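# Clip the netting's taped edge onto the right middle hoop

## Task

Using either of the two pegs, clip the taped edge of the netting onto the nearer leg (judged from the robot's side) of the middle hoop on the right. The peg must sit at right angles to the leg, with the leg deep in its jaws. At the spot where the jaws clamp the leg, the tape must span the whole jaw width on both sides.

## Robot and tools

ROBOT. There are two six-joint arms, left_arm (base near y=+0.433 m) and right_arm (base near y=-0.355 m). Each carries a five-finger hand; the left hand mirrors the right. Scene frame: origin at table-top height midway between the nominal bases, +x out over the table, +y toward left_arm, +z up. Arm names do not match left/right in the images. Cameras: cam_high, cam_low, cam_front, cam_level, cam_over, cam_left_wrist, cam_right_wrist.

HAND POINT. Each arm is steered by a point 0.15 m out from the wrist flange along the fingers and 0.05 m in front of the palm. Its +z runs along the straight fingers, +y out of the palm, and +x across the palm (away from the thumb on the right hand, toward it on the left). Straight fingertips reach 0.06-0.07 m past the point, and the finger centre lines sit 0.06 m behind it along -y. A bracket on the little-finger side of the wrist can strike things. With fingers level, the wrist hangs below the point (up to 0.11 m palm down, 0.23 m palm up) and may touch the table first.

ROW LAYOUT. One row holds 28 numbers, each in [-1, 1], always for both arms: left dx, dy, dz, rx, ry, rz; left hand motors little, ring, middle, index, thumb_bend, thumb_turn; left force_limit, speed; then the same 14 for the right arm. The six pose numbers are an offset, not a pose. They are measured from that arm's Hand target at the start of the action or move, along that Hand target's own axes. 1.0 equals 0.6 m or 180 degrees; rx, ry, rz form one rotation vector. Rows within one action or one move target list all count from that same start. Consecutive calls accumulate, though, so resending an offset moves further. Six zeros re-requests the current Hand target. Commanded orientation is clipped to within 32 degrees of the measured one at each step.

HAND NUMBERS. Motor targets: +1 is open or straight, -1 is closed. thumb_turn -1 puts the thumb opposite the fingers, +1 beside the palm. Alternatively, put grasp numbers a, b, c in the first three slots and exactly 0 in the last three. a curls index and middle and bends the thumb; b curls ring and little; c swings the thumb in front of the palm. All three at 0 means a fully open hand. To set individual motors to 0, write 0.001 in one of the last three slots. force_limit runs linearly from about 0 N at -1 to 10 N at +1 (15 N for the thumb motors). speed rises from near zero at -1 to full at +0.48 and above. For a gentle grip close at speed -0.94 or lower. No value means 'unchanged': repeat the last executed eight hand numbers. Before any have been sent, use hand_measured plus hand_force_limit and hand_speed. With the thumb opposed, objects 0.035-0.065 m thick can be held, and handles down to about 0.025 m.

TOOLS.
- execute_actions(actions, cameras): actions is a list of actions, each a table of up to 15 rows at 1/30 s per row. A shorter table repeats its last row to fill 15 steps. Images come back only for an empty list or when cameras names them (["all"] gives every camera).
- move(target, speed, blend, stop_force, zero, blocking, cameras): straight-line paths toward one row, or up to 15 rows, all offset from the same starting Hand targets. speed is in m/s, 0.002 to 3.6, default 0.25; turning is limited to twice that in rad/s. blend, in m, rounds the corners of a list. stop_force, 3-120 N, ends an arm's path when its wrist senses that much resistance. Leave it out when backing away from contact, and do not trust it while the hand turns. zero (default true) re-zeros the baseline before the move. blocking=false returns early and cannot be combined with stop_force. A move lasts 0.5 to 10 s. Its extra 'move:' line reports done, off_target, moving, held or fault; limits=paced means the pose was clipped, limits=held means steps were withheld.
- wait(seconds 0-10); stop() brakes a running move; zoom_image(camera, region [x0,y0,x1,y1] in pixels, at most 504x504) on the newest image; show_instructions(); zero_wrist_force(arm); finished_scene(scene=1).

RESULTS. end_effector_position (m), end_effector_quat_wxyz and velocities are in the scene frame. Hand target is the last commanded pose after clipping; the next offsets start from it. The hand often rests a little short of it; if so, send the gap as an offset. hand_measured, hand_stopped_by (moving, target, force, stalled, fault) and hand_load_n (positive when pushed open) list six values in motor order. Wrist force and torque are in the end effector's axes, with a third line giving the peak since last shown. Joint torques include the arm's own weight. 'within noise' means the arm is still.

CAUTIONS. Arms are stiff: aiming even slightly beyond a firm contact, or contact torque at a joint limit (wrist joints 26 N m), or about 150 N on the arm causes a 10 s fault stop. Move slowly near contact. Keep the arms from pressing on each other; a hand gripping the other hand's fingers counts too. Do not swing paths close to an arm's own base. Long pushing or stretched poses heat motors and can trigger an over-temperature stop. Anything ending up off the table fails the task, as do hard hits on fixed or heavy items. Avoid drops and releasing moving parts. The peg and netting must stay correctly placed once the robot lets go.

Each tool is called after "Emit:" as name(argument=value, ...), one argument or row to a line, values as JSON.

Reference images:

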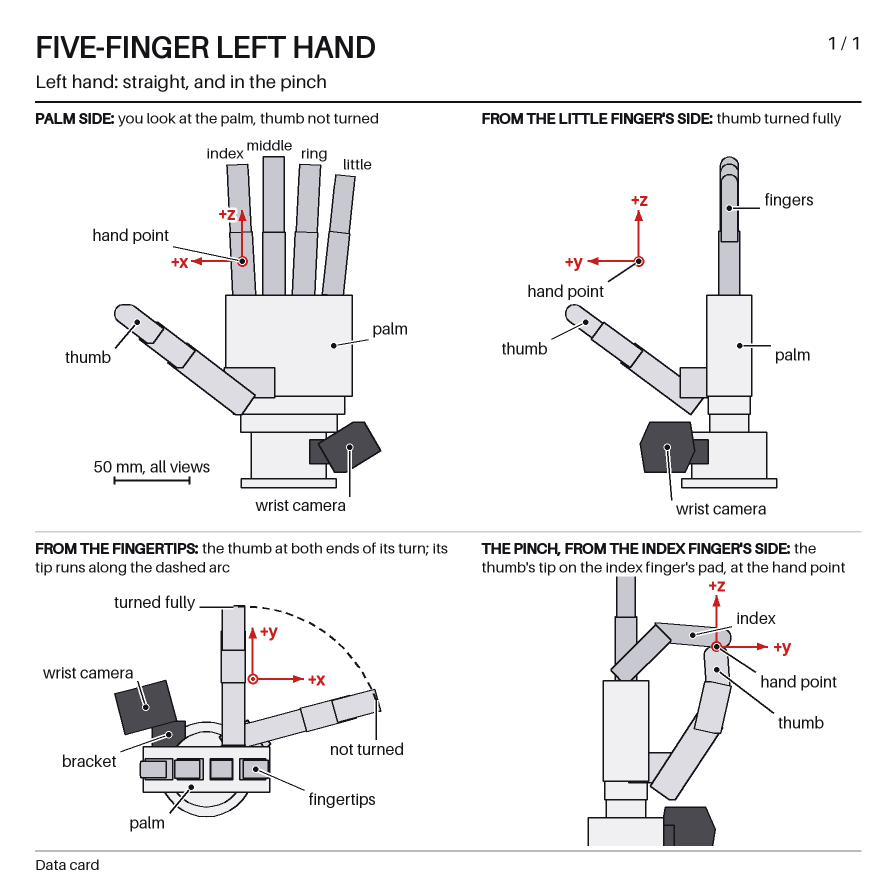

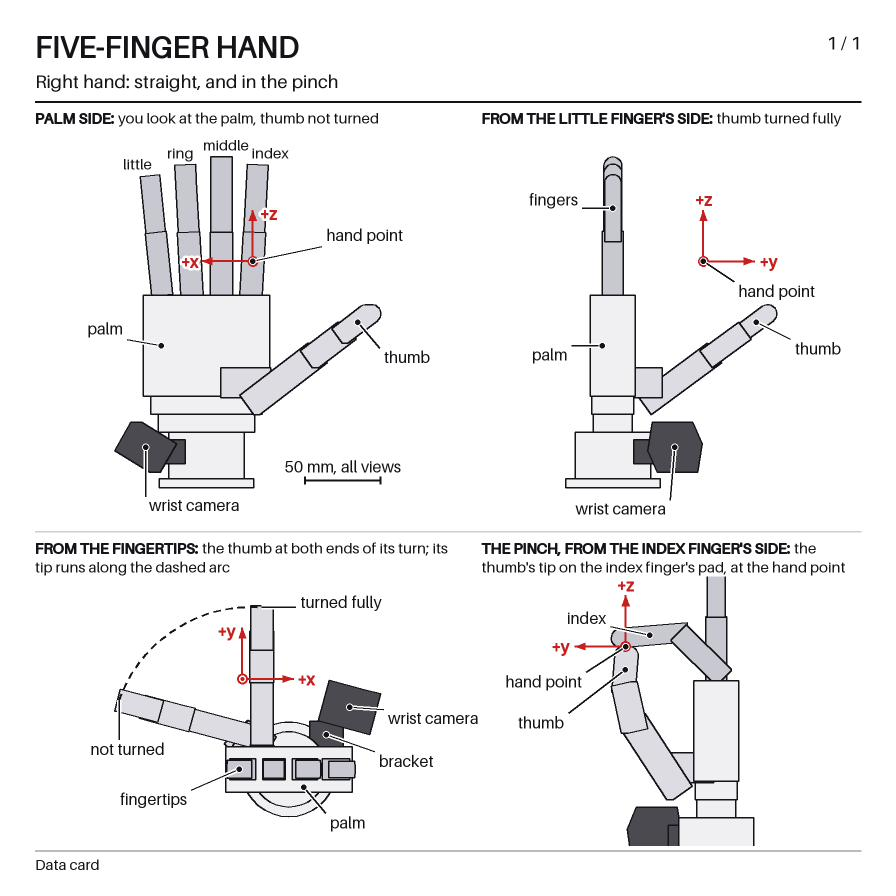

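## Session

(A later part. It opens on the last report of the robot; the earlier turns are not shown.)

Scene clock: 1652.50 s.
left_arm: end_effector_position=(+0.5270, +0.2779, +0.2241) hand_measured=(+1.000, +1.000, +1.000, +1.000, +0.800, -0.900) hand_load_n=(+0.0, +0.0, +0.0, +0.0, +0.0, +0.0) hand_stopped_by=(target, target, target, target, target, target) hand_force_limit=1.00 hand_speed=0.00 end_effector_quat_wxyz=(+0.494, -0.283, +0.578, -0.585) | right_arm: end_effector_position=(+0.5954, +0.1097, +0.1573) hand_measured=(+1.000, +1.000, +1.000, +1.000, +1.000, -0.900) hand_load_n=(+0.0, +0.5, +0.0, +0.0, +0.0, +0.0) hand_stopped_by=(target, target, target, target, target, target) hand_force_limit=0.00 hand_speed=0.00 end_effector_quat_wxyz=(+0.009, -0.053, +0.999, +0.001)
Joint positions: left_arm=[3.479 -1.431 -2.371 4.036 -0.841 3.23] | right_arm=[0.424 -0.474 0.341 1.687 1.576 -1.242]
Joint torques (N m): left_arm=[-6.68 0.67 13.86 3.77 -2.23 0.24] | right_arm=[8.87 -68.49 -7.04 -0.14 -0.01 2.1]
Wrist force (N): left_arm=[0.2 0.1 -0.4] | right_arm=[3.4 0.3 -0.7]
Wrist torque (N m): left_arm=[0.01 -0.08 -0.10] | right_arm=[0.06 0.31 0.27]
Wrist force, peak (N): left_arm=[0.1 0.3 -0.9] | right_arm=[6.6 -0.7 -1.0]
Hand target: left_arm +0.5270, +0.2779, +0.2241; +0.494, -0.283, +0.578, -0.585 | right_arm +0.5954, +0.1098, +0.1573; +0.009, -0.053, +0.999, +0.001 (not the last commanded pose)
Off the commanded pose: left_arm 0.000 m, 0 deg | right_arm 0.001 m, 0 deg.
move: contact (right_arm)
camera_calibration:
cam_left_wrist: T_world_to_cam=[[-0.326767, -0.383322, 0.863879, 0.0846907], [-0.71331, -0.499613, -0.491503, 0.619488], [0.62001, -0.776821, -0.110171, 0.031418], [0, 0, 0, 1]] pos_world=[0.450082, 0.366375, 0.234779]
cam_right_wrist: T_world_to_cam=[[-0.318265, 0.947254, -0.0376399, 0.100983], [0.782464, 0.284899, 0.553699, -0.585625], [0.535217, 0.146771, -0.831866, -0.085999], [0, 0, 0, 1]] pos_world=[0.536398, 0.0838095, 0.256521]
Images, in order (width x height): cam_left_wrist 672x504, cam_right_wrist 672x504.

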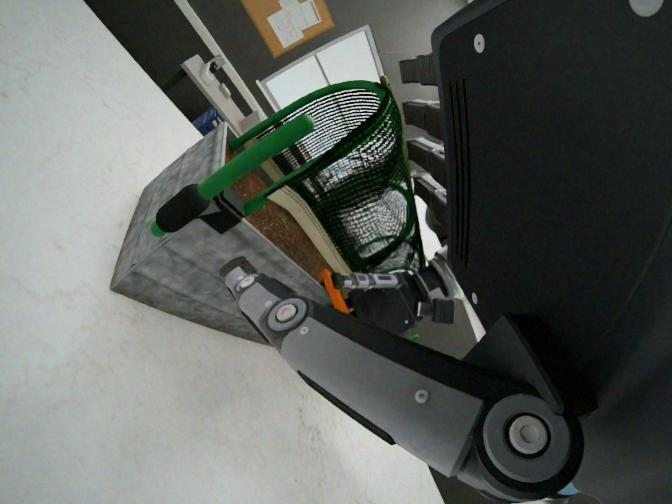

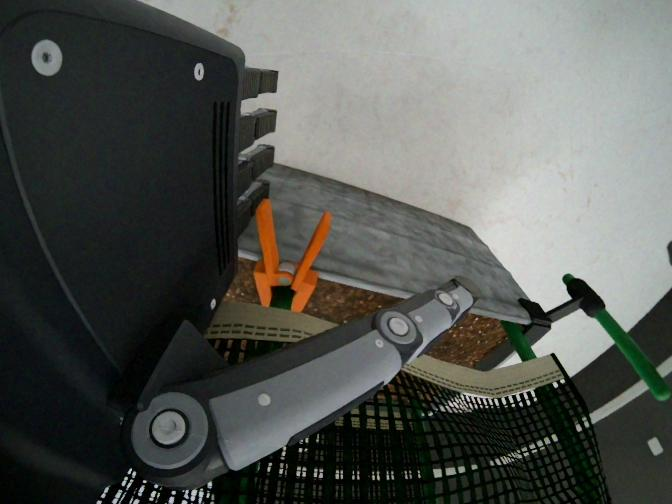

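Emit:
move(
  target=[
    [0,0,0,0,0,0, 1,1,1,1,0.8,-0.9, 1,0, 0.0008,0,0,0,0,0, 1,1,1,1,-0.1,-0.9, -0.75,-0.5],
    [0,0,0,0,0,0, 1,1,1,1,0.8,-0.9, 1,0, 0.0008,0.011,0,0,0,0, 1,1,1,1,-0.1,-0.9, -0.75,-0.5],
  ],
  speed=0.02,
)

Emit:
move(
  target=[0,0,0,0,0,0, 1,1,1,1,0.8,-0.9, 1,0, 0,0,0,0,0,0, 1,1,1,1,-0.6,-0.9, -0.75,-0.85],
  speed=0.02,
  cameras=["cam_right_wrist","cam_left_wrist"],
)

Emit:
zoom_image(
  camera="cam_right_wrist",
  region=[200, 180, 340, 320],
)

Emit:
zoom_image(
  camera="cam_left_wrist",
  region=[300, 250, 400, 330],
)

Scene clock: 1666.30 s.
left_arm: end_effector_position=(+0.5270, +0.2779, +0.2241) hand_measured=(+1.000, +1.000, +1.000, +1.000, +0.800, -0.900) hand_load_n=(+0.0, +0.0, +0.0, +0.0, +0.0, +0.0) hand_stopped_by=(target, target, target, target, target, target) hand_force_limit=1.00 hand_speed=0.00 end_effector_quat_wxyz=(+0.494, -0.283, +0.578, -0.585) | right_arm: end_effector_position=(+0.5942, +0.1162, +0.1573) hand_measured=(+1.000, +1.000, +1.000, +1.000, -0.100, -0.900) hand_load_n=(+0.0, +0.0, +0.0, +0.0, +0.0, +0.0) hand_stopped_by=(target, target, target, target, target, target) hand_force_limit=-0.75 hand_speed=-0.50 end_effector_quat_wxyz=(+0.009, -0.053, +0.999, +0.001)
Joint positions: left_arm=[3.479 -1.431 -2.371 4.036 -0.841 3.23] | right_arm=[0.434 -0.452 0.298 1.708 1.576 -1.233]
Joint torques (N m): left_arm=[-6.61 -0.15 11.71 3.7 -2.13 -0.22] | right_arm=[14.48 -49.37 -27.95 3.76 2.32 2.32]
Wrist force (N): left_arm=[0.1 0.1 -0.4] | right_arm=[-0.2 0.1 -0.5]
Wrist torque (N m): left_arm=[0.02 -0.06 -0.11] | right_arm=[0.04 0.05 -0.06]
Wrist force, peak (N): left_arm=[0.6 -0.1 -0.9] | right_arm=[4.0 0.1 -0.5]
Hand target: left_arm +0.5270, +0.2779, +0.2241; +0.494, -0.283, +0.578, -0.585 | right_arm +0.5942, +0.1163, +0.1573; +0.009, -0.053, +0.999, +0.001
Off the commanded pose: left_arm 0.000 m, 0 deg | right_arm 0.000 m, 0 deg.
move: done

Scene clock: 1667.73 s.
left_arm: end_effector_position=(+0.5270, +0.2779, +0.2241) hand_measured=(+1.000, +1.000, +1.000, +1.000, +0.800, -0.900) hand_load_n=(+0.0, +0.0, +0.0, +0.0, +0.5, +0.0) hand_stopped_by=(target, target, target, target, target, target) hand_force_limit=1.00 hand_speed=0.00 end_effector_quat_wxyz=(+0.494, -0.283, +0.578, -0.585) | right_arm: end_effector_position=(+0.5942, +0.1163, +0.1573) hand_measured=(+1.000, +1.000, +1.000, +1.000, -0.348, -0.900) hand_load_n=(+0.0, +0.0, +0.0, +0.0, +2.5, +0.0) hand_stopped_by=(target, target, target, target, force, target) hand_force_limit=-0.75 hand_speed=-0.85 end_effector_quat_wxyz=(+0.009, -0.053, +0.999, +0.001)
Joint positions: left_arm=[3.479 -1.431 -2.371 4.036 -0.841 3.23] | right_arm=[0.434 -0.452 0.297 1.709 1.576 -1.233]
Joint torques (N m): left_arm=[-5.7 0.03 11.25 3.67 -2.3 -0.17] | right_arm=[12.56 -48.9 -27.61 4 2.27 2.24]
Wrist force (N): left_arm=[0.1 -0.1 -0.7] | right_arm=[-0.5 0.7 -0.5]
Wrist torque (N m): left_arm=[0.00 -0.08 -0.10] | right_arm=[0.04 0.08 -0.10]
Wrist force, peak (N): left_arm=[0.6 0.2 -0.8] | right_arm=[-0.5 1.0 -0.4]
Hand target: left_arm +0.5270, +0.2779, +0.2241; +0.494, -0.283, +0.578, -0.585 | right_arm +0.5942, +0.1163, +0.1573; +0.009, -0.053, +0.999, +0.001
Off the commanded pose: left_arm 0.000 m, 0 deg | right_arm 0.000 m, 0 deg.
move: done
camera_calibration:
cam_left_wrist: T_world_to_cam=[[-0.326767, -0.383322, 0.863879, 0.0846907], [-0.71331, -0.499613, -0.491503, 0.619488], [0.62001, -0.776821, -0.110171, 0.031418], [0, 0, 0, 1]] pos_world=[0.450082, 0.366375, 0.234779]
cam_right_wrist: T_world_to_cam=[[-0.318339, 0.947227, -0.0376928, 0.094405], [0.782434, 0.284989, 0.553696, -0.586558], [0.535218, 0.146771, -0.831866, -0.0863257], [0, 0, 0, 1]] pos_world=[0.535198, 0.0904097, 0.256521]
Images, in order (width x height): cam_left_wrist 672x504, cam_right_wrist 672x504.

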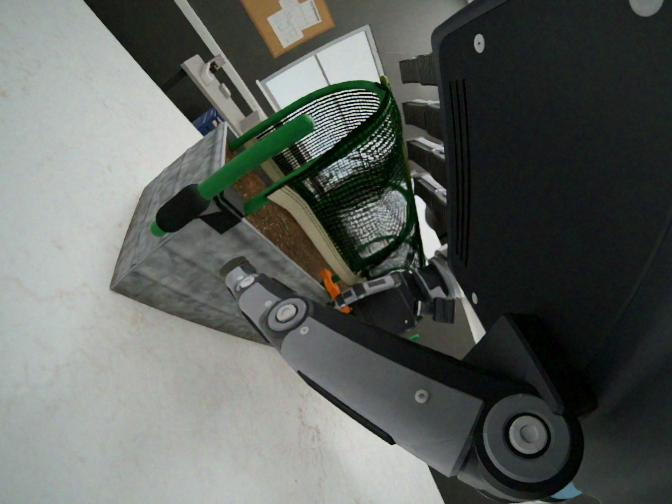

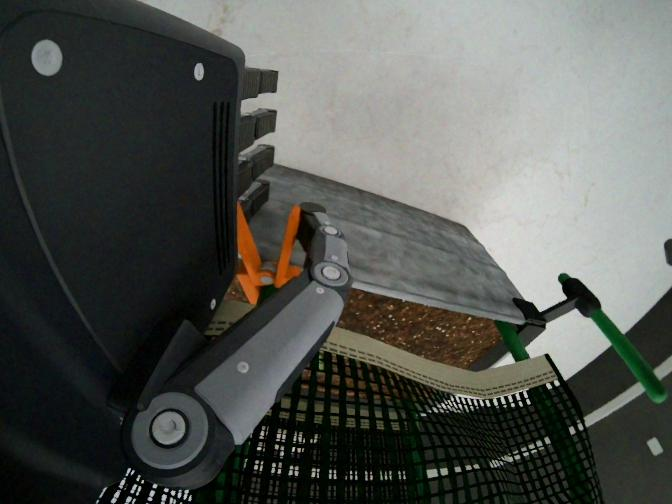

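Scaled by 3.600 from the camera's 672x504 image, which has a finer 960x720 frame.

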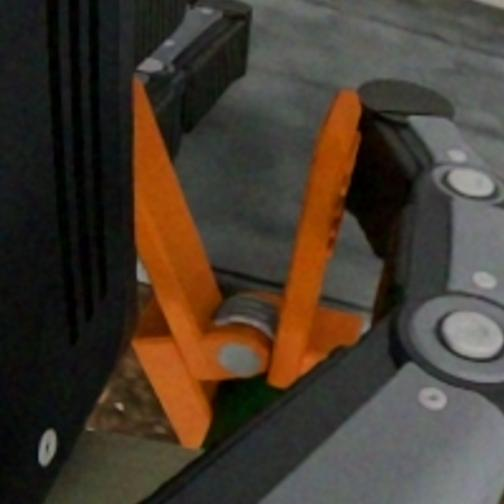

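Scaled by 5.040 from the camera's 672x504 image, which has a finer 960x720 frame.

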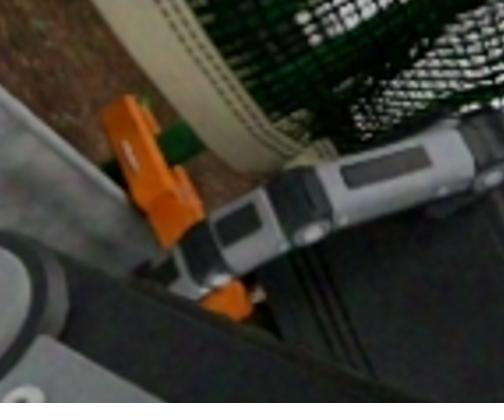

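Emit:
move(
  target=[0,0,0,0,0,0, 1,1,1,1,0.8,-0.9, 1,0, 0,0.0133,0,0,0,0, 1,1,1,1,-0.95,-0.9, 1,-0.85],
  speed=0.012,
  cameras=["cam_right_wrist","cam_left_wrist"],
)

Emit:
zoom_image(
  camera="cam_right_wrist",
  region=[200, 180, 340, 320],
)

Emit:
zoom_image(
  camera="cam_left_wrist",
  region=[310, 262, 360, 322],
)

Scene clock: 1678.00 s.
left_arm: end_effector_position=(+0.5270, +0.2779, +0.2241) hand_measured=(+1.000, +1.000, +1.000, +1.000, +0.800, -0.900) hand_load_n=(+0.0, +0.0, +0.0, +0.0, +0.0, +0.0) hand_stopped_by=(target, target, target, target, target, target) hand_force_limit=1.00 hand_speed=0.00 end_effector_quat_wxyz=(+0.494, -0.283, +0.578, -0.585) | right_arm: end_effector_position=(+0.5934, +0.1242, +0.1573) hand_measured=(+1.000, +1.000, +1.000, +1.000, -0.854, -0.900) hand_load_n=(+0.0, +0.0, +0.0, +0.0, +15.0, +0.0) hand_stopped_by=(target, target, target, target, force, target) hand_force_limit=1.00 hand_speed=-0.85 end_effector_quat_wxyz=(+0.009, -0.053, +0.999, +0.001)
Joint positions: left_arm=[3.479 -1.431 -2.371 4.036 -0.841 3.23] | right_arm=[0.445 -0.414 0.221 1.746 1.577 -1.222]
Joint torques (N m): left_arm=[-6.19 0.83 10.39 3.51 -2.03 -0.42] | right_arm=[13.42 -52.25 -28.08 3.67 2.49 2.29]
Wrist force (N): left_arm=[0.0 0.0 -0.6] | right_arm=[-1.4 1.4 1.3]
Wrist torque (N m): left_arm=[0.01 -0.06 -0.11] | right_arm=[0.19 0.11 -0.15]
Wrist force, peak (N): left_arm=[0.5 0.2 -0.9] | right_arm=[-2.4 2.4 0.5]
Hand target: left_arm +0.5270, +0.2779, +0.2241; +0.494, -0.283, +0.578, -0.585 | right_arm +0.5934, +0.1242, +0.1573; +0.009, -0.053, +0.999, +0.001
Off the commanded pose: left_arm 0.000 m, 0 deg | right_arm 0.000 m, 0 deg.
move: done
camera_calibration:
cam_left_wrist: T_world_to_cam=[[-0.326767, -0.383322, 0.863879, 0.0846907], [-0.71331, -0.499613, -0.491503, 0.619488], [0.62001, -0.776821, -0.110171, 0.031418], [0, 0, 0, 1]] pos_world=[0.450082, 0.366375, 0.234779]
cam_right_wrist: T_world_to_cam=[[-0.318357, 0.947222, -0.0376664, 0.0866704], [0.782475, 0.285001, 0.553631, -0.58819], [0.535146, 0.146779, -0.83191, -0.0870085], [0, 0, 0, 1]] pos_world=[0.534398, 0.0983097, 0.256521]
Images, in order (width x height): cam_left_wrist 672x504, cam_right_wrist 672x504.

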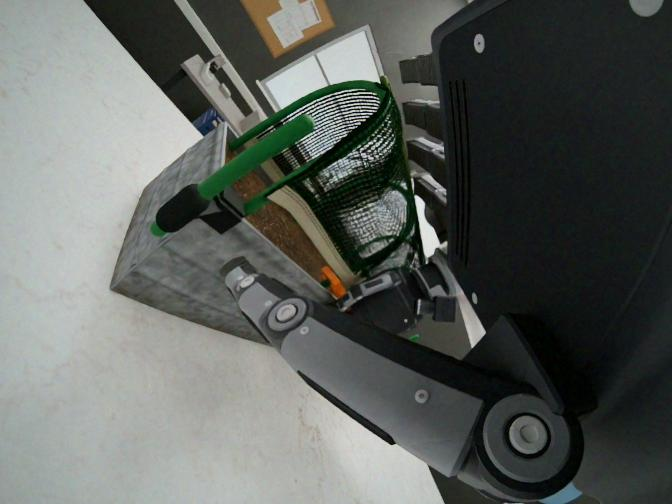

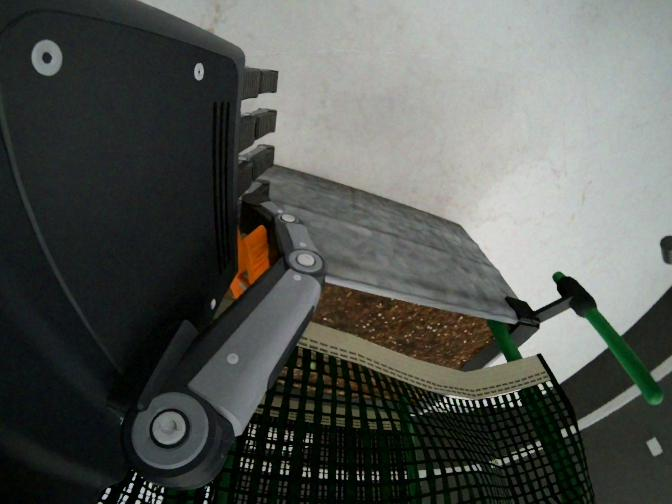

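Scaled by 3.600 from the camera's 672x504 image, which has a finer 960x720 frame.

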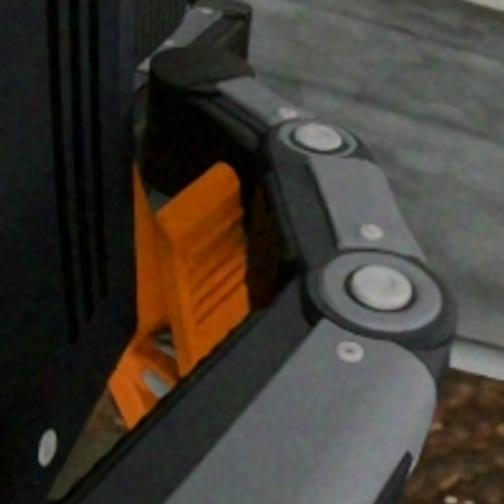

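Scaled by 8.400 from the camera's 672x504 image, which has a finer 960x720 frame.

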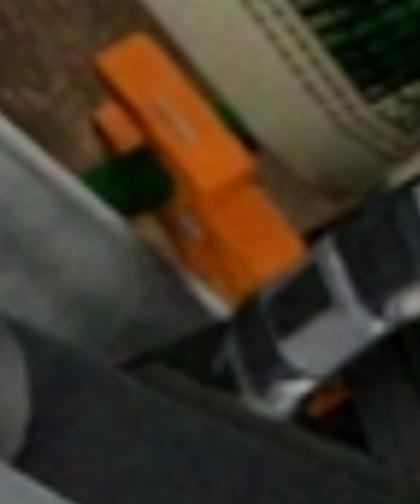

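Emit:
move(
  target=[0,0,0,0,0,0, 1,1,1,1,0.8,-0.9, 1,0, 0,0,0,0,0,0, 1,1,1,1,-0.3,-0.9, 1,-0.85],
  speed=0.02,
  cameras=["cam_right_wrist","cam_left_wrist"],
)

Emit:
zoom_image(
  camera="cam_left_wrist",
  region=[310, 262, 360, 322],
)

Emit:
zoom_image(
  camera="cam_right_wrist",
  region=[200, 180, 340, 320],
)

Scene clock: 1685.00 s.
left_arm: end_effector_position=(+0.5270, +0.2779, +0.2241) hand_measured=(+1.000, +1.000, +1.000, +1.000, +0.800, -0.900) hand_load_n=(+0.0, +0.0, +0.0, +0.0, +0.0, +0.0) hand_stopped_by=(target, target, target, target, target, target) hand_force_limit=1.00 hand_speed=0.00 end_effector_quat_wxyz=(+0.494, -0.283, +0.578, -0.585) | right_arm: end_effector_position=(+0.5934, +0.1242, +0.1573) hand_measured=(+1.000, +1.000, +1.000, +1.000, -0.300, -0.900) hand_load_n=(+0.0, +0.0, +0.0, +0.0, +0.5, +0.0) hand_stopped_by=(target, target, target, target, target, target) hand_force_limit=1.00 hand_speed=-0.85 end_effector_quat_wxyz=(+0.009, -0.053, +0.999, +0.001)
Joint positions: left_arm=[3.479 -1.431 -2.371 4.036 -0.841 3.23] | right_arm=[0.445 -0.414 0.221 1.746 1.577 -1.222]
Joint torques (N m): left_arm=[-6.72 0.39 9.78 3.56 -1.87 -0.67] | right_arm=[9.79 -59 -25.05 2.46 1.38 1.49]
Wrist force (N): left_arm=[0.1 0.1 -0.8] | right_arm=[-0.6 -0.2 -0.5]
Wrist torque (N m): left_arm=[0.04 -0.08 -0.11] | right_arm=[0.06 0.06 -0.08]
Wrist force, peak (N): left_arm=[0.5 0.2 -0.9] | right_arm=[-3.5 0.0 0.1]
Hand target: left_arm +0.5270, +0.2779, +0.2241; +0.494, -0.283, +0.578, -0.585 | right_arm +0.5934, +0.1242, +0.1573; +0.009, -0.053, +0.999, +0.001
Off the commanded pose: left_arm 0.000 m, 0 deg | right_arm 0.000 m, 0 deg.
move: done
camera_calibration:
cam_left_wrist: T_world_to_cam=[[-0.326767, -0.383322, 0.863879, 0.0846907], [-0.71331, -0.499613, -0.491503, 0.619488], [0.62001, -0.776821, -0.110171, 0.031418], [0, 0, 0, 1]] pos_world=[0.450082, 0.366375, 0.234779]
cam_right_wrist: T_world_to_cam=[[-0.318339, 0.947227, -0.0376928, 0.0866673], [0.782434, 0.284989, 0.553696, -0.588183], [0.535218, 0.146771, -0.831866, -0.087057], [0, 0, 0, 1]] pos_world=[0.534398, 0.0983097, 0.256521]
Images, in order (width x height): cam_left_wrist 672x504, cam_right_wrist 672x504.

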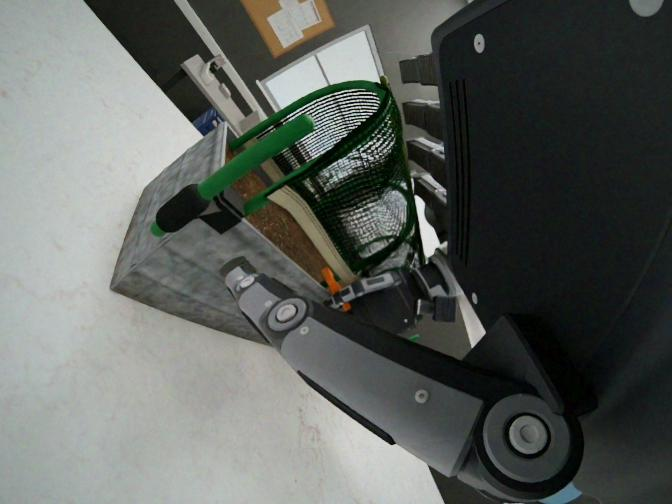

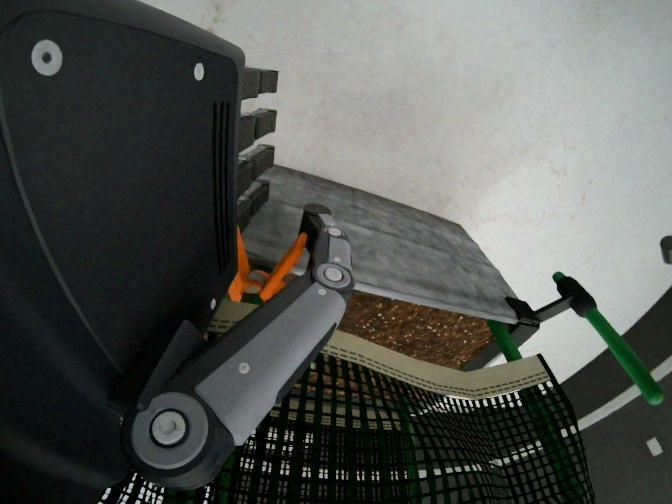

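Scaled by 8.400 from the camera's 672x504 image, which has a finer 960x720 frame.

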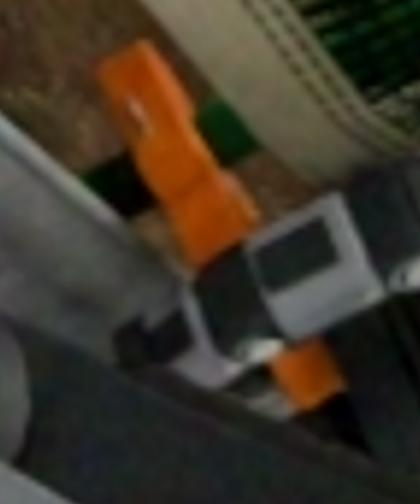

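Scaled by 3.600 from the camera's 672x504 image, which has a finer 960x720 frame.

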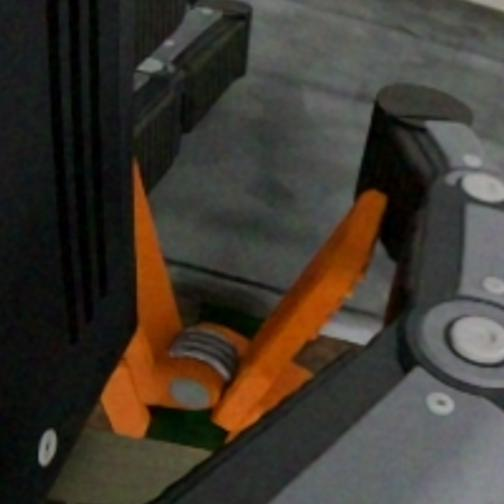

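Emit:
move(
  target=[
    [0,0,0,0,0,0, 1,1,1,1,0.8,-0.9, 1,0, 0,0,0,0,0,0, 1,1,1,1,-0.05,-0.9, -0.75,-0.7],
    [0,0,0,0,0,0, 1,1,1,1,0.8,-0.9, 1,0, 0,-0.0067,0,0,0,0, 1,1,1,1,-0.05,-0.9, -0.75,-0.7],
    [0,0,0,0,0,0, 1,1,1,1,0.8,-0.9, 1,0, 0,-0.0067,-0.015,0,0,0, 1,1,1,1,-0.05,-0.9, -0.75,-0.7],
  ],
  speed=0.02,
  cameras=["cam_right_wrist","cam_left_wrist"],
)

Emit:
zoom_image(
  camera="cam_left_wrist",
  region=[310, 262, 360, 322],
)

Emit:
zoom_image(
  camera="cam_right_wrist",
  region=[200, 180, 340, 320],
)

Scene clock: 1733.47 s.
left_arm: end_effector_position=(+0.5270, +0.2779, +0.2241) hand_measured=(+1.000, +1.000, +1.000, +1.000, +0.800, -0.900) hand_load_n=(+0.0, -0.5, +0.0, +0.0, +0.0, +0.5) hand_stopped_by=(target, target, target, target, target, target) hand_force_limit=1.00 hand_speed=0.00 end_effector_quat_wxyz=(+0.494, -0.283, +0.578, -0.585) | right_arm: end_effector_position=(+0.5936, +0.1202, +0.1663) hand_measured=(+1.000, +1.000, +1.000, +1.000, -0.050, -0.900) hand_load_n=(+0.0, +0.0, +0.0, +0.0, +0.0, +0.0) hand_stopped_by=(target, target, target, target, target, target) hand_force_limit=-0.75 hand_speed=-0.70 end_effector_quat_wxyz=(+0.009, -0.053, +0.999, +0.001)
Joint positions: left_arm=[3.479 -1.431 -2.371 4.036 -0.841 3.23] | right_arm=[0.439 -0.419 0.209 1.764 1.576 -1.227]
Joint torques (N m): left_arm=[-6.04 1.31 10.61 3.48 -1.86 -0.7] | right_arm=[-7.38 -48.77 -27.18 3.84 -0.14 -2.21]
Wrist force (N): left_arm=[0.3 0.3 -0.7] | right_arm=[-0.2 0.0 -0.6]
Wrist torque (N m): left_arm=[0.06 -0.10 -0.11] | right_arm=[0.05 0.06 0.03]
Wrist force, peak (N): left_arm=[0.3 0.2 -1.1] | right_arm=[-1.1 -0.3 -0.5]
Hand target: left_arm +0.5270, +0.2779, +0.2241; +0.494, -0.283, +0.578, -0.585 | right_arm +0.5936, +0.1202, +0.1663; +0.009, -0.053, +0.999, +0.001
Off the commanded pose: left_arm 0.000 m, 0 deg | right_arm 0.000 m, 0 deg.
move: done
camera_calibration:
cam_left_wrist: T_world_to_cam=[[-0.326767, -0.383322, 0.863879, 0.0846907], [-0.71331, -0.499613, -0.491503, 0.619488], [0.62001, -0.776821, -0.110171, 0.031418], [0, 0, 0, 1]] pos_world=[0.450082, 0.366375, 0.234779]
cam_right_wrist: T_world_to_cam=[[-0.318312, 0.947242, -0.0375626, 0.090805], [0.78242, 0.284885, 0.553769, -0.592129], [0.535254, 0.146881, -0.831823, -0.0792149], [0, 0, 0, 1]] pos_world=[0.534598, 0.0943093, 0.265421]
Images, in order (width x height): cam_left_wrist 672x504, cam_right_wrist 672x504.

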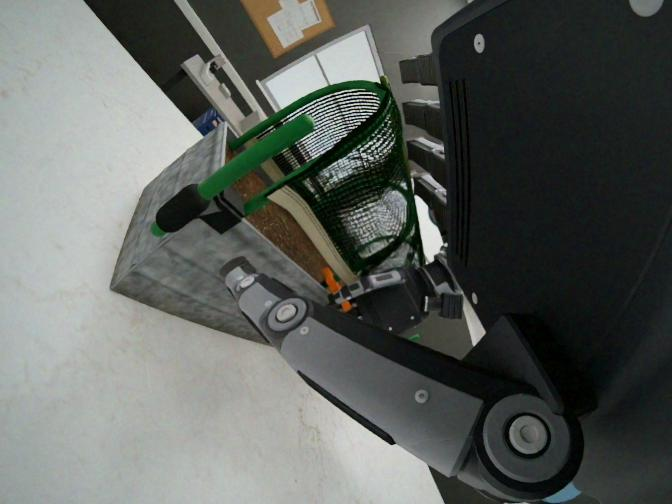

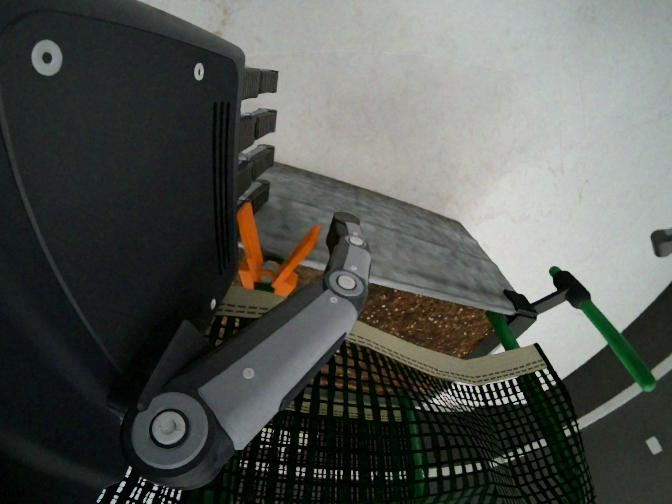

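Scaled by 8.400 from the camera's 672x504 image, which has a finer 960x720 frame.

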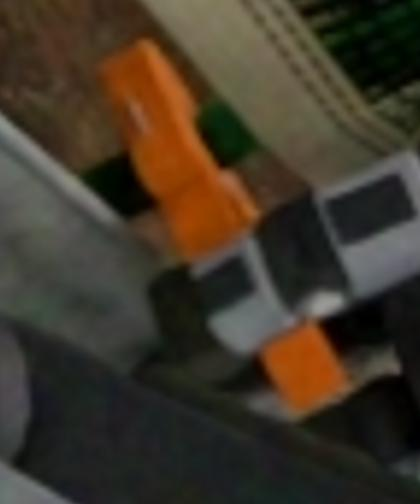

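Scaled by 3.600 from the camera's 672x504 image, which has a finer 960x720 frame.

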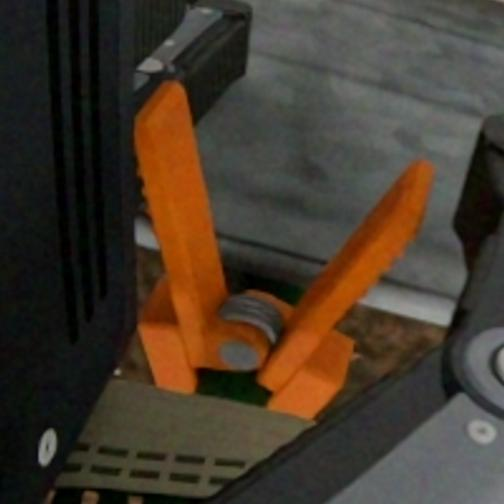

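Emit:
move(
  target=[0,0,0,0,0,0, 1,1,1,1,0.8,-0.9, 1,0, 0,0,-0.0142,0,0,0, 1,1,1,1,-0.05,-0.9, -0.75,-0.7],
  speed=0.03,
  cameras=["cam_right_wrist","cam_left_wrist"],
)

Emit:
zoom_image(
  camera="cam_left_wrist",
  region=[310, 262, 360, 322],
)

Emit:
zoom_image(
  camera="cam_right_wrist",
  region=[200, 180, 340, 320],
)

Scene clock: 1765.37 s.
left_arm: end_effector_position=(+0.5270, +0.2779, +0.2241) hand_measured=(+1.000, +1.000, +1.000, +1.000, +0.800, -0.900) hand_load_n=(+0.0, +0.0, +0.0, +0.0, +0.0, +0.0) hand_stopped_by=(target, target, target, target, target, target) hand_force_limit=1.00 hand_speed=0.00 end_effector_quat_wxyz=(+0.494, -0.283, +0.578, -0.585) | right_arm: end_effector_position=(+0.5934, +0.1201, +0.1748) hand_measured=(+1.000, +1.000, +1.000, +1.000, -0.050, -0.900) hand_load_n=(-0.5, +0.0, +0.0, +0.0, +0.0, +0.0) hand_stopped_by=(target, target, target, target, target, target) hand_force_limit=-0.75 hand_speed=-0.70 end_effector_quat_wxyz=(+0.009, -0.053, +0.999, +0.001)
Joint positions: left_arm=[3.479 -1.431 -2.371 4.036 -0.841 3.23] | right_arm=[0.439 -0.395 0.138 1.811 1.576 -1.227]
Joint torques (N m): left_arm=[-5.86 1.05 9.88 3.38 -1.9 -0.69] | right_arm=[11.68 -50.06 -27.17 4.06 1.2 2.11]
Wrist force (N): left_arm=[0.4 0.1 -0.8] | right_arm=[-0.5 -0.1 -0.8]
Wrist torque (N m): left_arm=[0.03 -0.12 -0.09] | right_arm=[0.04 0.09 0.02]
Wrist force, peak (N): left_arm=[0.3 -0.1 -1.1] | right_arm=[-0.4 0.4 -0.8]
Hand target: left_arm +0.5270, +0.2779, +0.2241; +0.494, -0.283, +0.578, -0.585 | right_arm +0.5935, +0.1202, +0.1749; +0.009, -0.053, +0.999, +0.001
Off the commanded pose: left_arm 0.000 m, 0 deg | right_arm 0.000 m, 0 deg.
move: done
camera_calibration:
cam_left_wrist: T_world_to_cam=[[-0.326767, -0.383322, 0.863879, 0.0846907], [-0.71331, -0.499613, -0.491503, 0.619488], [0.62001, -0.776821, -0.110171, 0.031418], [0, 0, 0, 1]] pos_world=[0.450082, 0.366375, 0.234779]
cam_right_wrist: T_world_to_cam=[[-0.318291, 0.947252, -0.0374758, 0.0911195], [0.782355, 0.284797, 0.553906, -0.596645], [0.535362, 0.146984, -0.831735, -0.0721139], [0, 0, 0, 1]] pos_world=[0.534398, 0.094209, 0.27392]
Images, in order (width x height): cam_left_wrist 672x504, cam_right_wrist 672x504.

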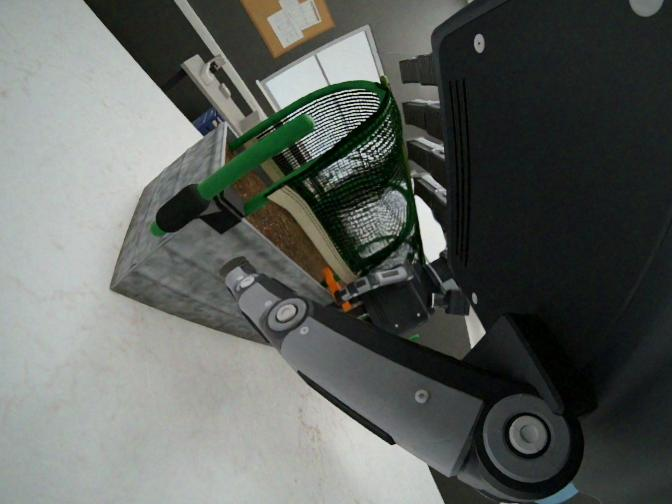

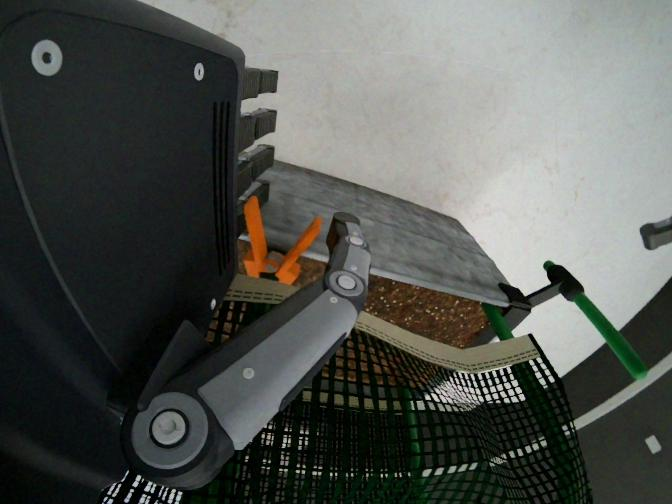

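Scaled by 8.400 from the camera's 672x504 image, which has a finer 960x720 frame.

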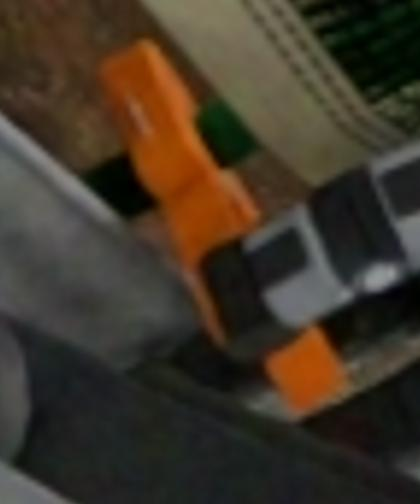

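Scaled by 3.600 from the camera's 672x504 image, which has a finer 960x720 frame.

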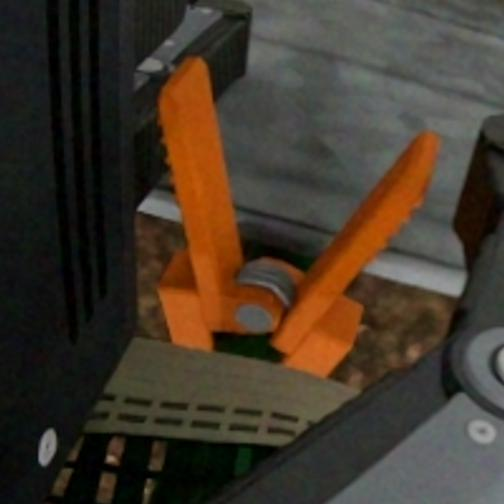

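Emit:
move(
  target=[0,0,0,0,0,0, 1,1,1,1,0.8,-0.9, 1,0, 0,0,0,0,0,0, 1,1,1,1,-0.6,-0.9, -0.75,-0.85],
  speed=0.02,
  cameras=["cam_right_wrist","cam_left_wrist"],
)

Emit:
zoom_image(
  camera="cam_left_wrist",
  region=[310, 262, 360, 322],
)

Emit:
zoom_image(
  camera="cam_right_wrist",
  region=[200, 180, 340, 320],
)

Scene clock: 1776.13 s.
left_arm: end_effector_position=(+0.5270, +0.2779, +0.2241) hand_measured=(+1.000, +1.000, +1.000, +1.000, +0.800, -0.900) hand_load_n=(+0.0, +0.0, +0.0, +0.0, +0.0, +0.0) hand_stopped_by=(target, target, target, target, target, target) hand_force_limit=1.00 hand_speed=0.00 end_effector_quat_wxyz=(+0.494, -0.283, +0.578, -0.585) | right_arm: end_effector_position=(+0.5934, +0.1201, +0.1748) hand_measured=(+1.000, +1.000, +1.000, +1.000, -0.220, -0.900) hand_load_n=(+0.0, +0.0, +0.0, +0.0, +2.5, +0.0) hand_stopped_by=(target, target, target, target, force, target) hand_force_limit=-0.75 hand_speed=-0.85 end_effector_quat_wxyz=(+0.009, -0.053, +0.999, +0.001)
Joint positions: left_arm=[3.479 -1.431 -2.371 4.036 -0.841 3.23] | right_arm=[0.439 -0.395 0.138 1.811 1.576 -1.227]
Joint torques (N m): left_arm=[-6.11 0.18 9.76 3.33 -1.69 -0.48] | right_arm=[11.9 -50.04 -26.64 3.74 2.25 1.89]
Wrist force (N): left_arm=[0.6 0.5 -0.6] | right_arm=[0.3 1.8 -0.5]
Wrist torque (N m): left_arm=[0.07 -0.14 -0.09] | right_arm=[0.09 0.07 0.06]
Wrist force, peak (N): left_arm=[0.6 -0.1 -0.9] | right_arm=[0.5 1.8 -0.4]
Hand target: left_arm +0.5270, +0.2779, +0.2241; +0.494, -0.283, +0.578, -0.585 | right_arm +0.5934, +0.1201, +0.1748; +0.009, -0.053, +0.999, +0.001
Off the commanded pose: left_arm 0.000 m, 0 deg | right_arm 0.000 m, 0 deg.
move: done
camera_calibration:
cam_left_wrist: T_world_to_cam=[[-0.326767, -0.383322, 0.863879, 0.0846907], [-0.71331, -0.499613, -0.491503, 0.619488], [0.62001, -0.776821, -0.110171, 0.031418], [0, 0, 0, 1]] pos_world=[0.450082, 0.366375, 0.234779]
cam_right_wrist: T_world_to_cam=[[-0.318347, 0.94723, -0.0375551, 0.0911736], [0.782283, 0.284875, 0.553968, -0.596631], [0.535433, 0.146976, -0.831691, -0.0721636], [0, 0, 0, 1]] pos_world=[0.534398, 0.0942092, 0.273921]
Images, in order (width x height): cam_left_wrist 672x504, cam_right_wrist 672x504.

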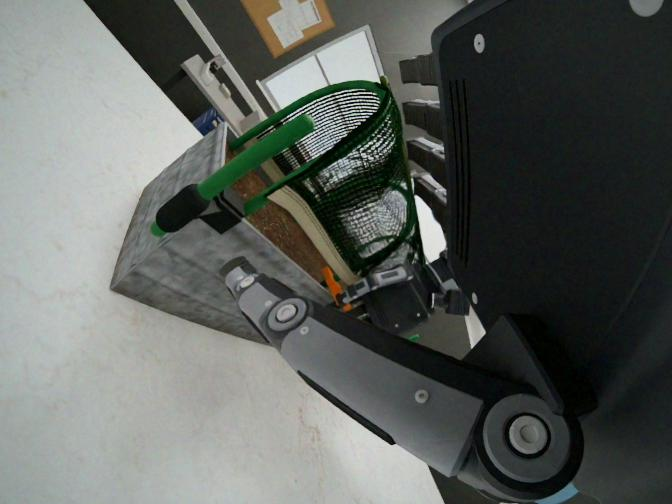

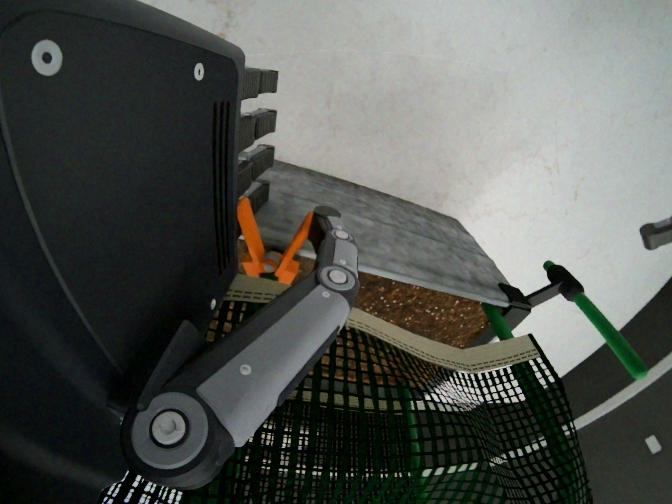

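Scaled by 8.400 from the camera's 672x504 image, which has a finer 960x720 frame.

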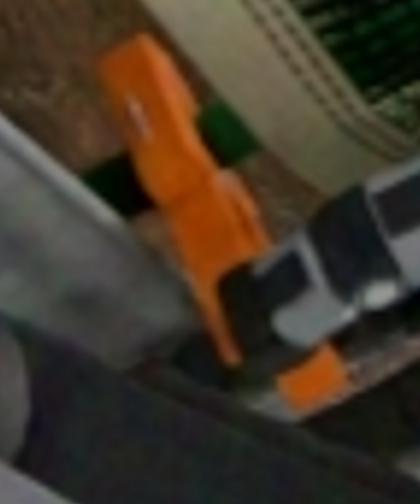

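Scaled by 3.600 from the camera's 672x504 image, which has a finer 960x720 frame.

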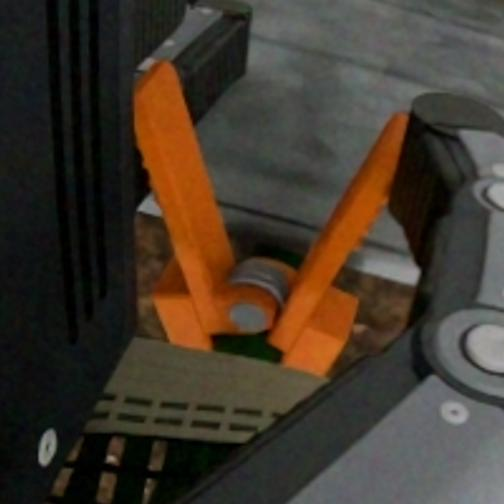

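Emit:
move(
  target=[0,0,0,0,0,0, 1,1,1,1,0.8,-0.9, 1,0, 0,0.002,0.0058,0,0,0, 1,1,1,1,-0.6,-0.9, -0.75,-0.85],
  speed=0.006,
  cameras=["cam_right_wrist","cam_left_wrist"],
)

Emit:
zoom_image(
  camera="cam_left_wrist",
  region=[310, 262, 360, 322],
)

Emit:
zoom_image(
  camera="cam_right_wrist",
  region=[200, 180, 340, 320],
)

Scene clock: 1783.37 s.
left_arm: end_effector_position=(+0.5270, +0.2779, +0.2241) hand_measured=(+1.000, +1.000, +1.000, +1.000, +0.800, -0.900) hand_load_n=(+0.0, +0.0, +0.0, -0.5, +0.0, +0.0) hand_stopped_by=(target, target, target, target, target, target) hand_force_limit=1.00 hand_speed=0.00 end_effector_quat_wxyz=(+0.494, -0.283, +0.578, -0.585) | right_arm: end_effector_position=(+0.5934, +0.1213, +0.1714) hand_measured=(+1.000, +1.000, +1.000, +1.000, -0.220, -0.900) hand_load_n=(+0.0, +0.0, +0.0, +0.5, +1.5, +0.0) hand_stopped_by=(target, target, target, target, force, target) hand_force_limit=-0.75 hand_speed=-0.85 end_effector_quat_wxyz=(+0.009, -0.053, +0.999, +0.001)
Joint positions: left_arm=[3.479 -1.431 -2.371 4.036 -0.841 3.23] | right_arm=[0.441 -0.398 0.152 1.799 1.577 -1.225]
Joint torques (N m): left_arm=[-5.67 0.98 10.09 3.27 -1.6 -0.67] | right_arm=[14.11 -69.95 -5.48 0.66 2.01 2.34]
Wrist force (N): left_arm=[0.2 0.0 -0.7] | right_arm=[1.1 -0.7 -1.6]
Wrist torque (N m): left_arm=[0.01 -0.08 -0.10] | right_arm=[0.04 0.05 -0.01]
Wrist force, peak (N): left_arm=[0.4 0.1 -0.9] | right_arm=[1.0 -0.4 -1.9]
Hand target: left_arm +0.5270, +0.2779, +0.2241; +0.494, -0.283, +0.578, -0.585 | right_arm +0.5934, +0.1213, +0.1714; +0.009, -0.053, +0.999, +0.001
Off the commanded pose: left_arm 0.000 m, 0 deg | right_arm 0.000 m, 0 deg.
move: done
camera_calibration:
cam_left_wrist: T_world_to_cam=[[-0.326767, -0.383322, 0.863879, 0.0846907], [-0.71331, -0.499613, -0.491503, 0.619488], [0.62001, -0.776821, -0.110171, 0.031418], [0, 0, 0, 1]] pos_world=[0.450082, 0.366375, 0.234779]
cam_right_wrist: T_world_to_cam=[[-0.318316, 0.947238, -0.0376048, 0.089905], [0.782369, 0.284899, 0.553833, -0.595102], [0.535325, 0.146873, -0.831778, -0.0750764], [0, 0, 0, 1]] pos_world=[0.534398, 0.0954094, 0.270521]
Images, in order (width x height): cam_left_wrist 672x504, cam_right_wrist 672x504.

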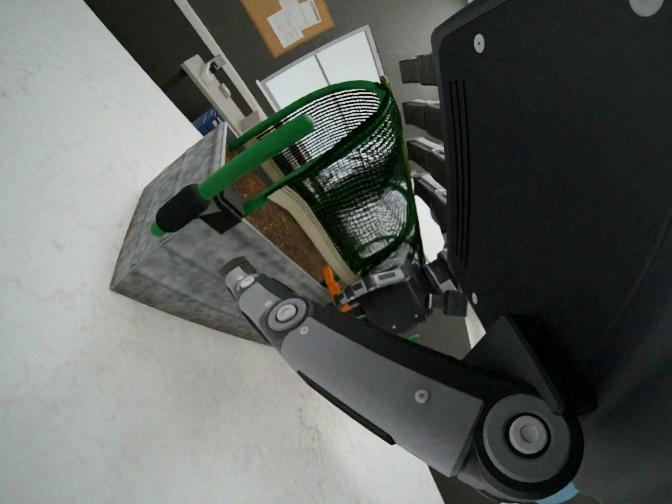

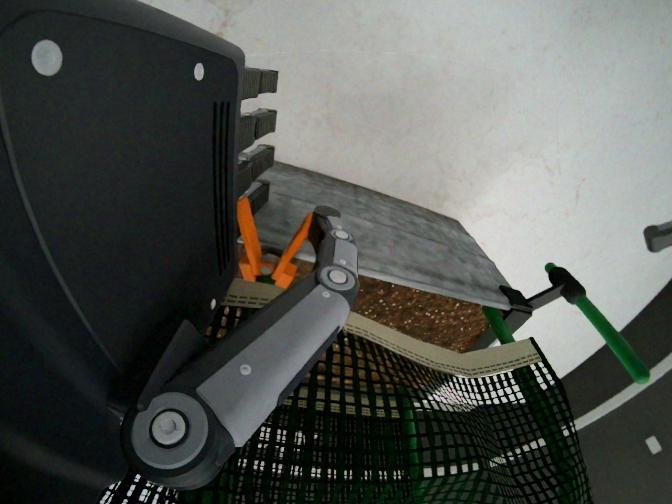

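Scaled by 8.400 from the camera's 672x504 image, which has a finer 960x720 frame.

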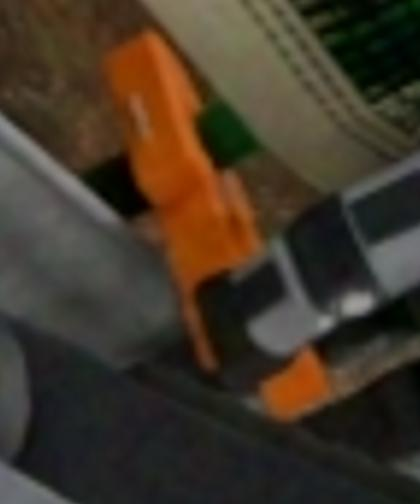

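Scaled by 3.600 from the camera's 672x504 image, which has a finer 960x720 frame.

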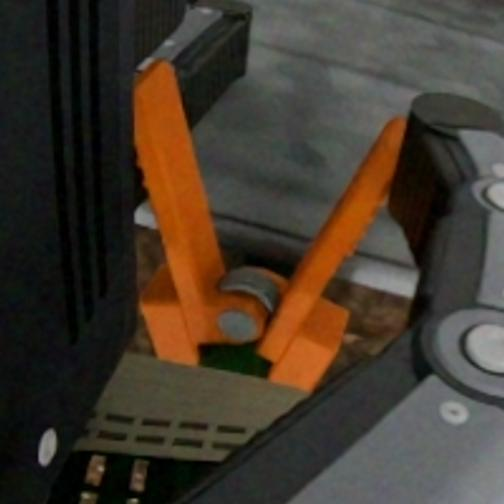

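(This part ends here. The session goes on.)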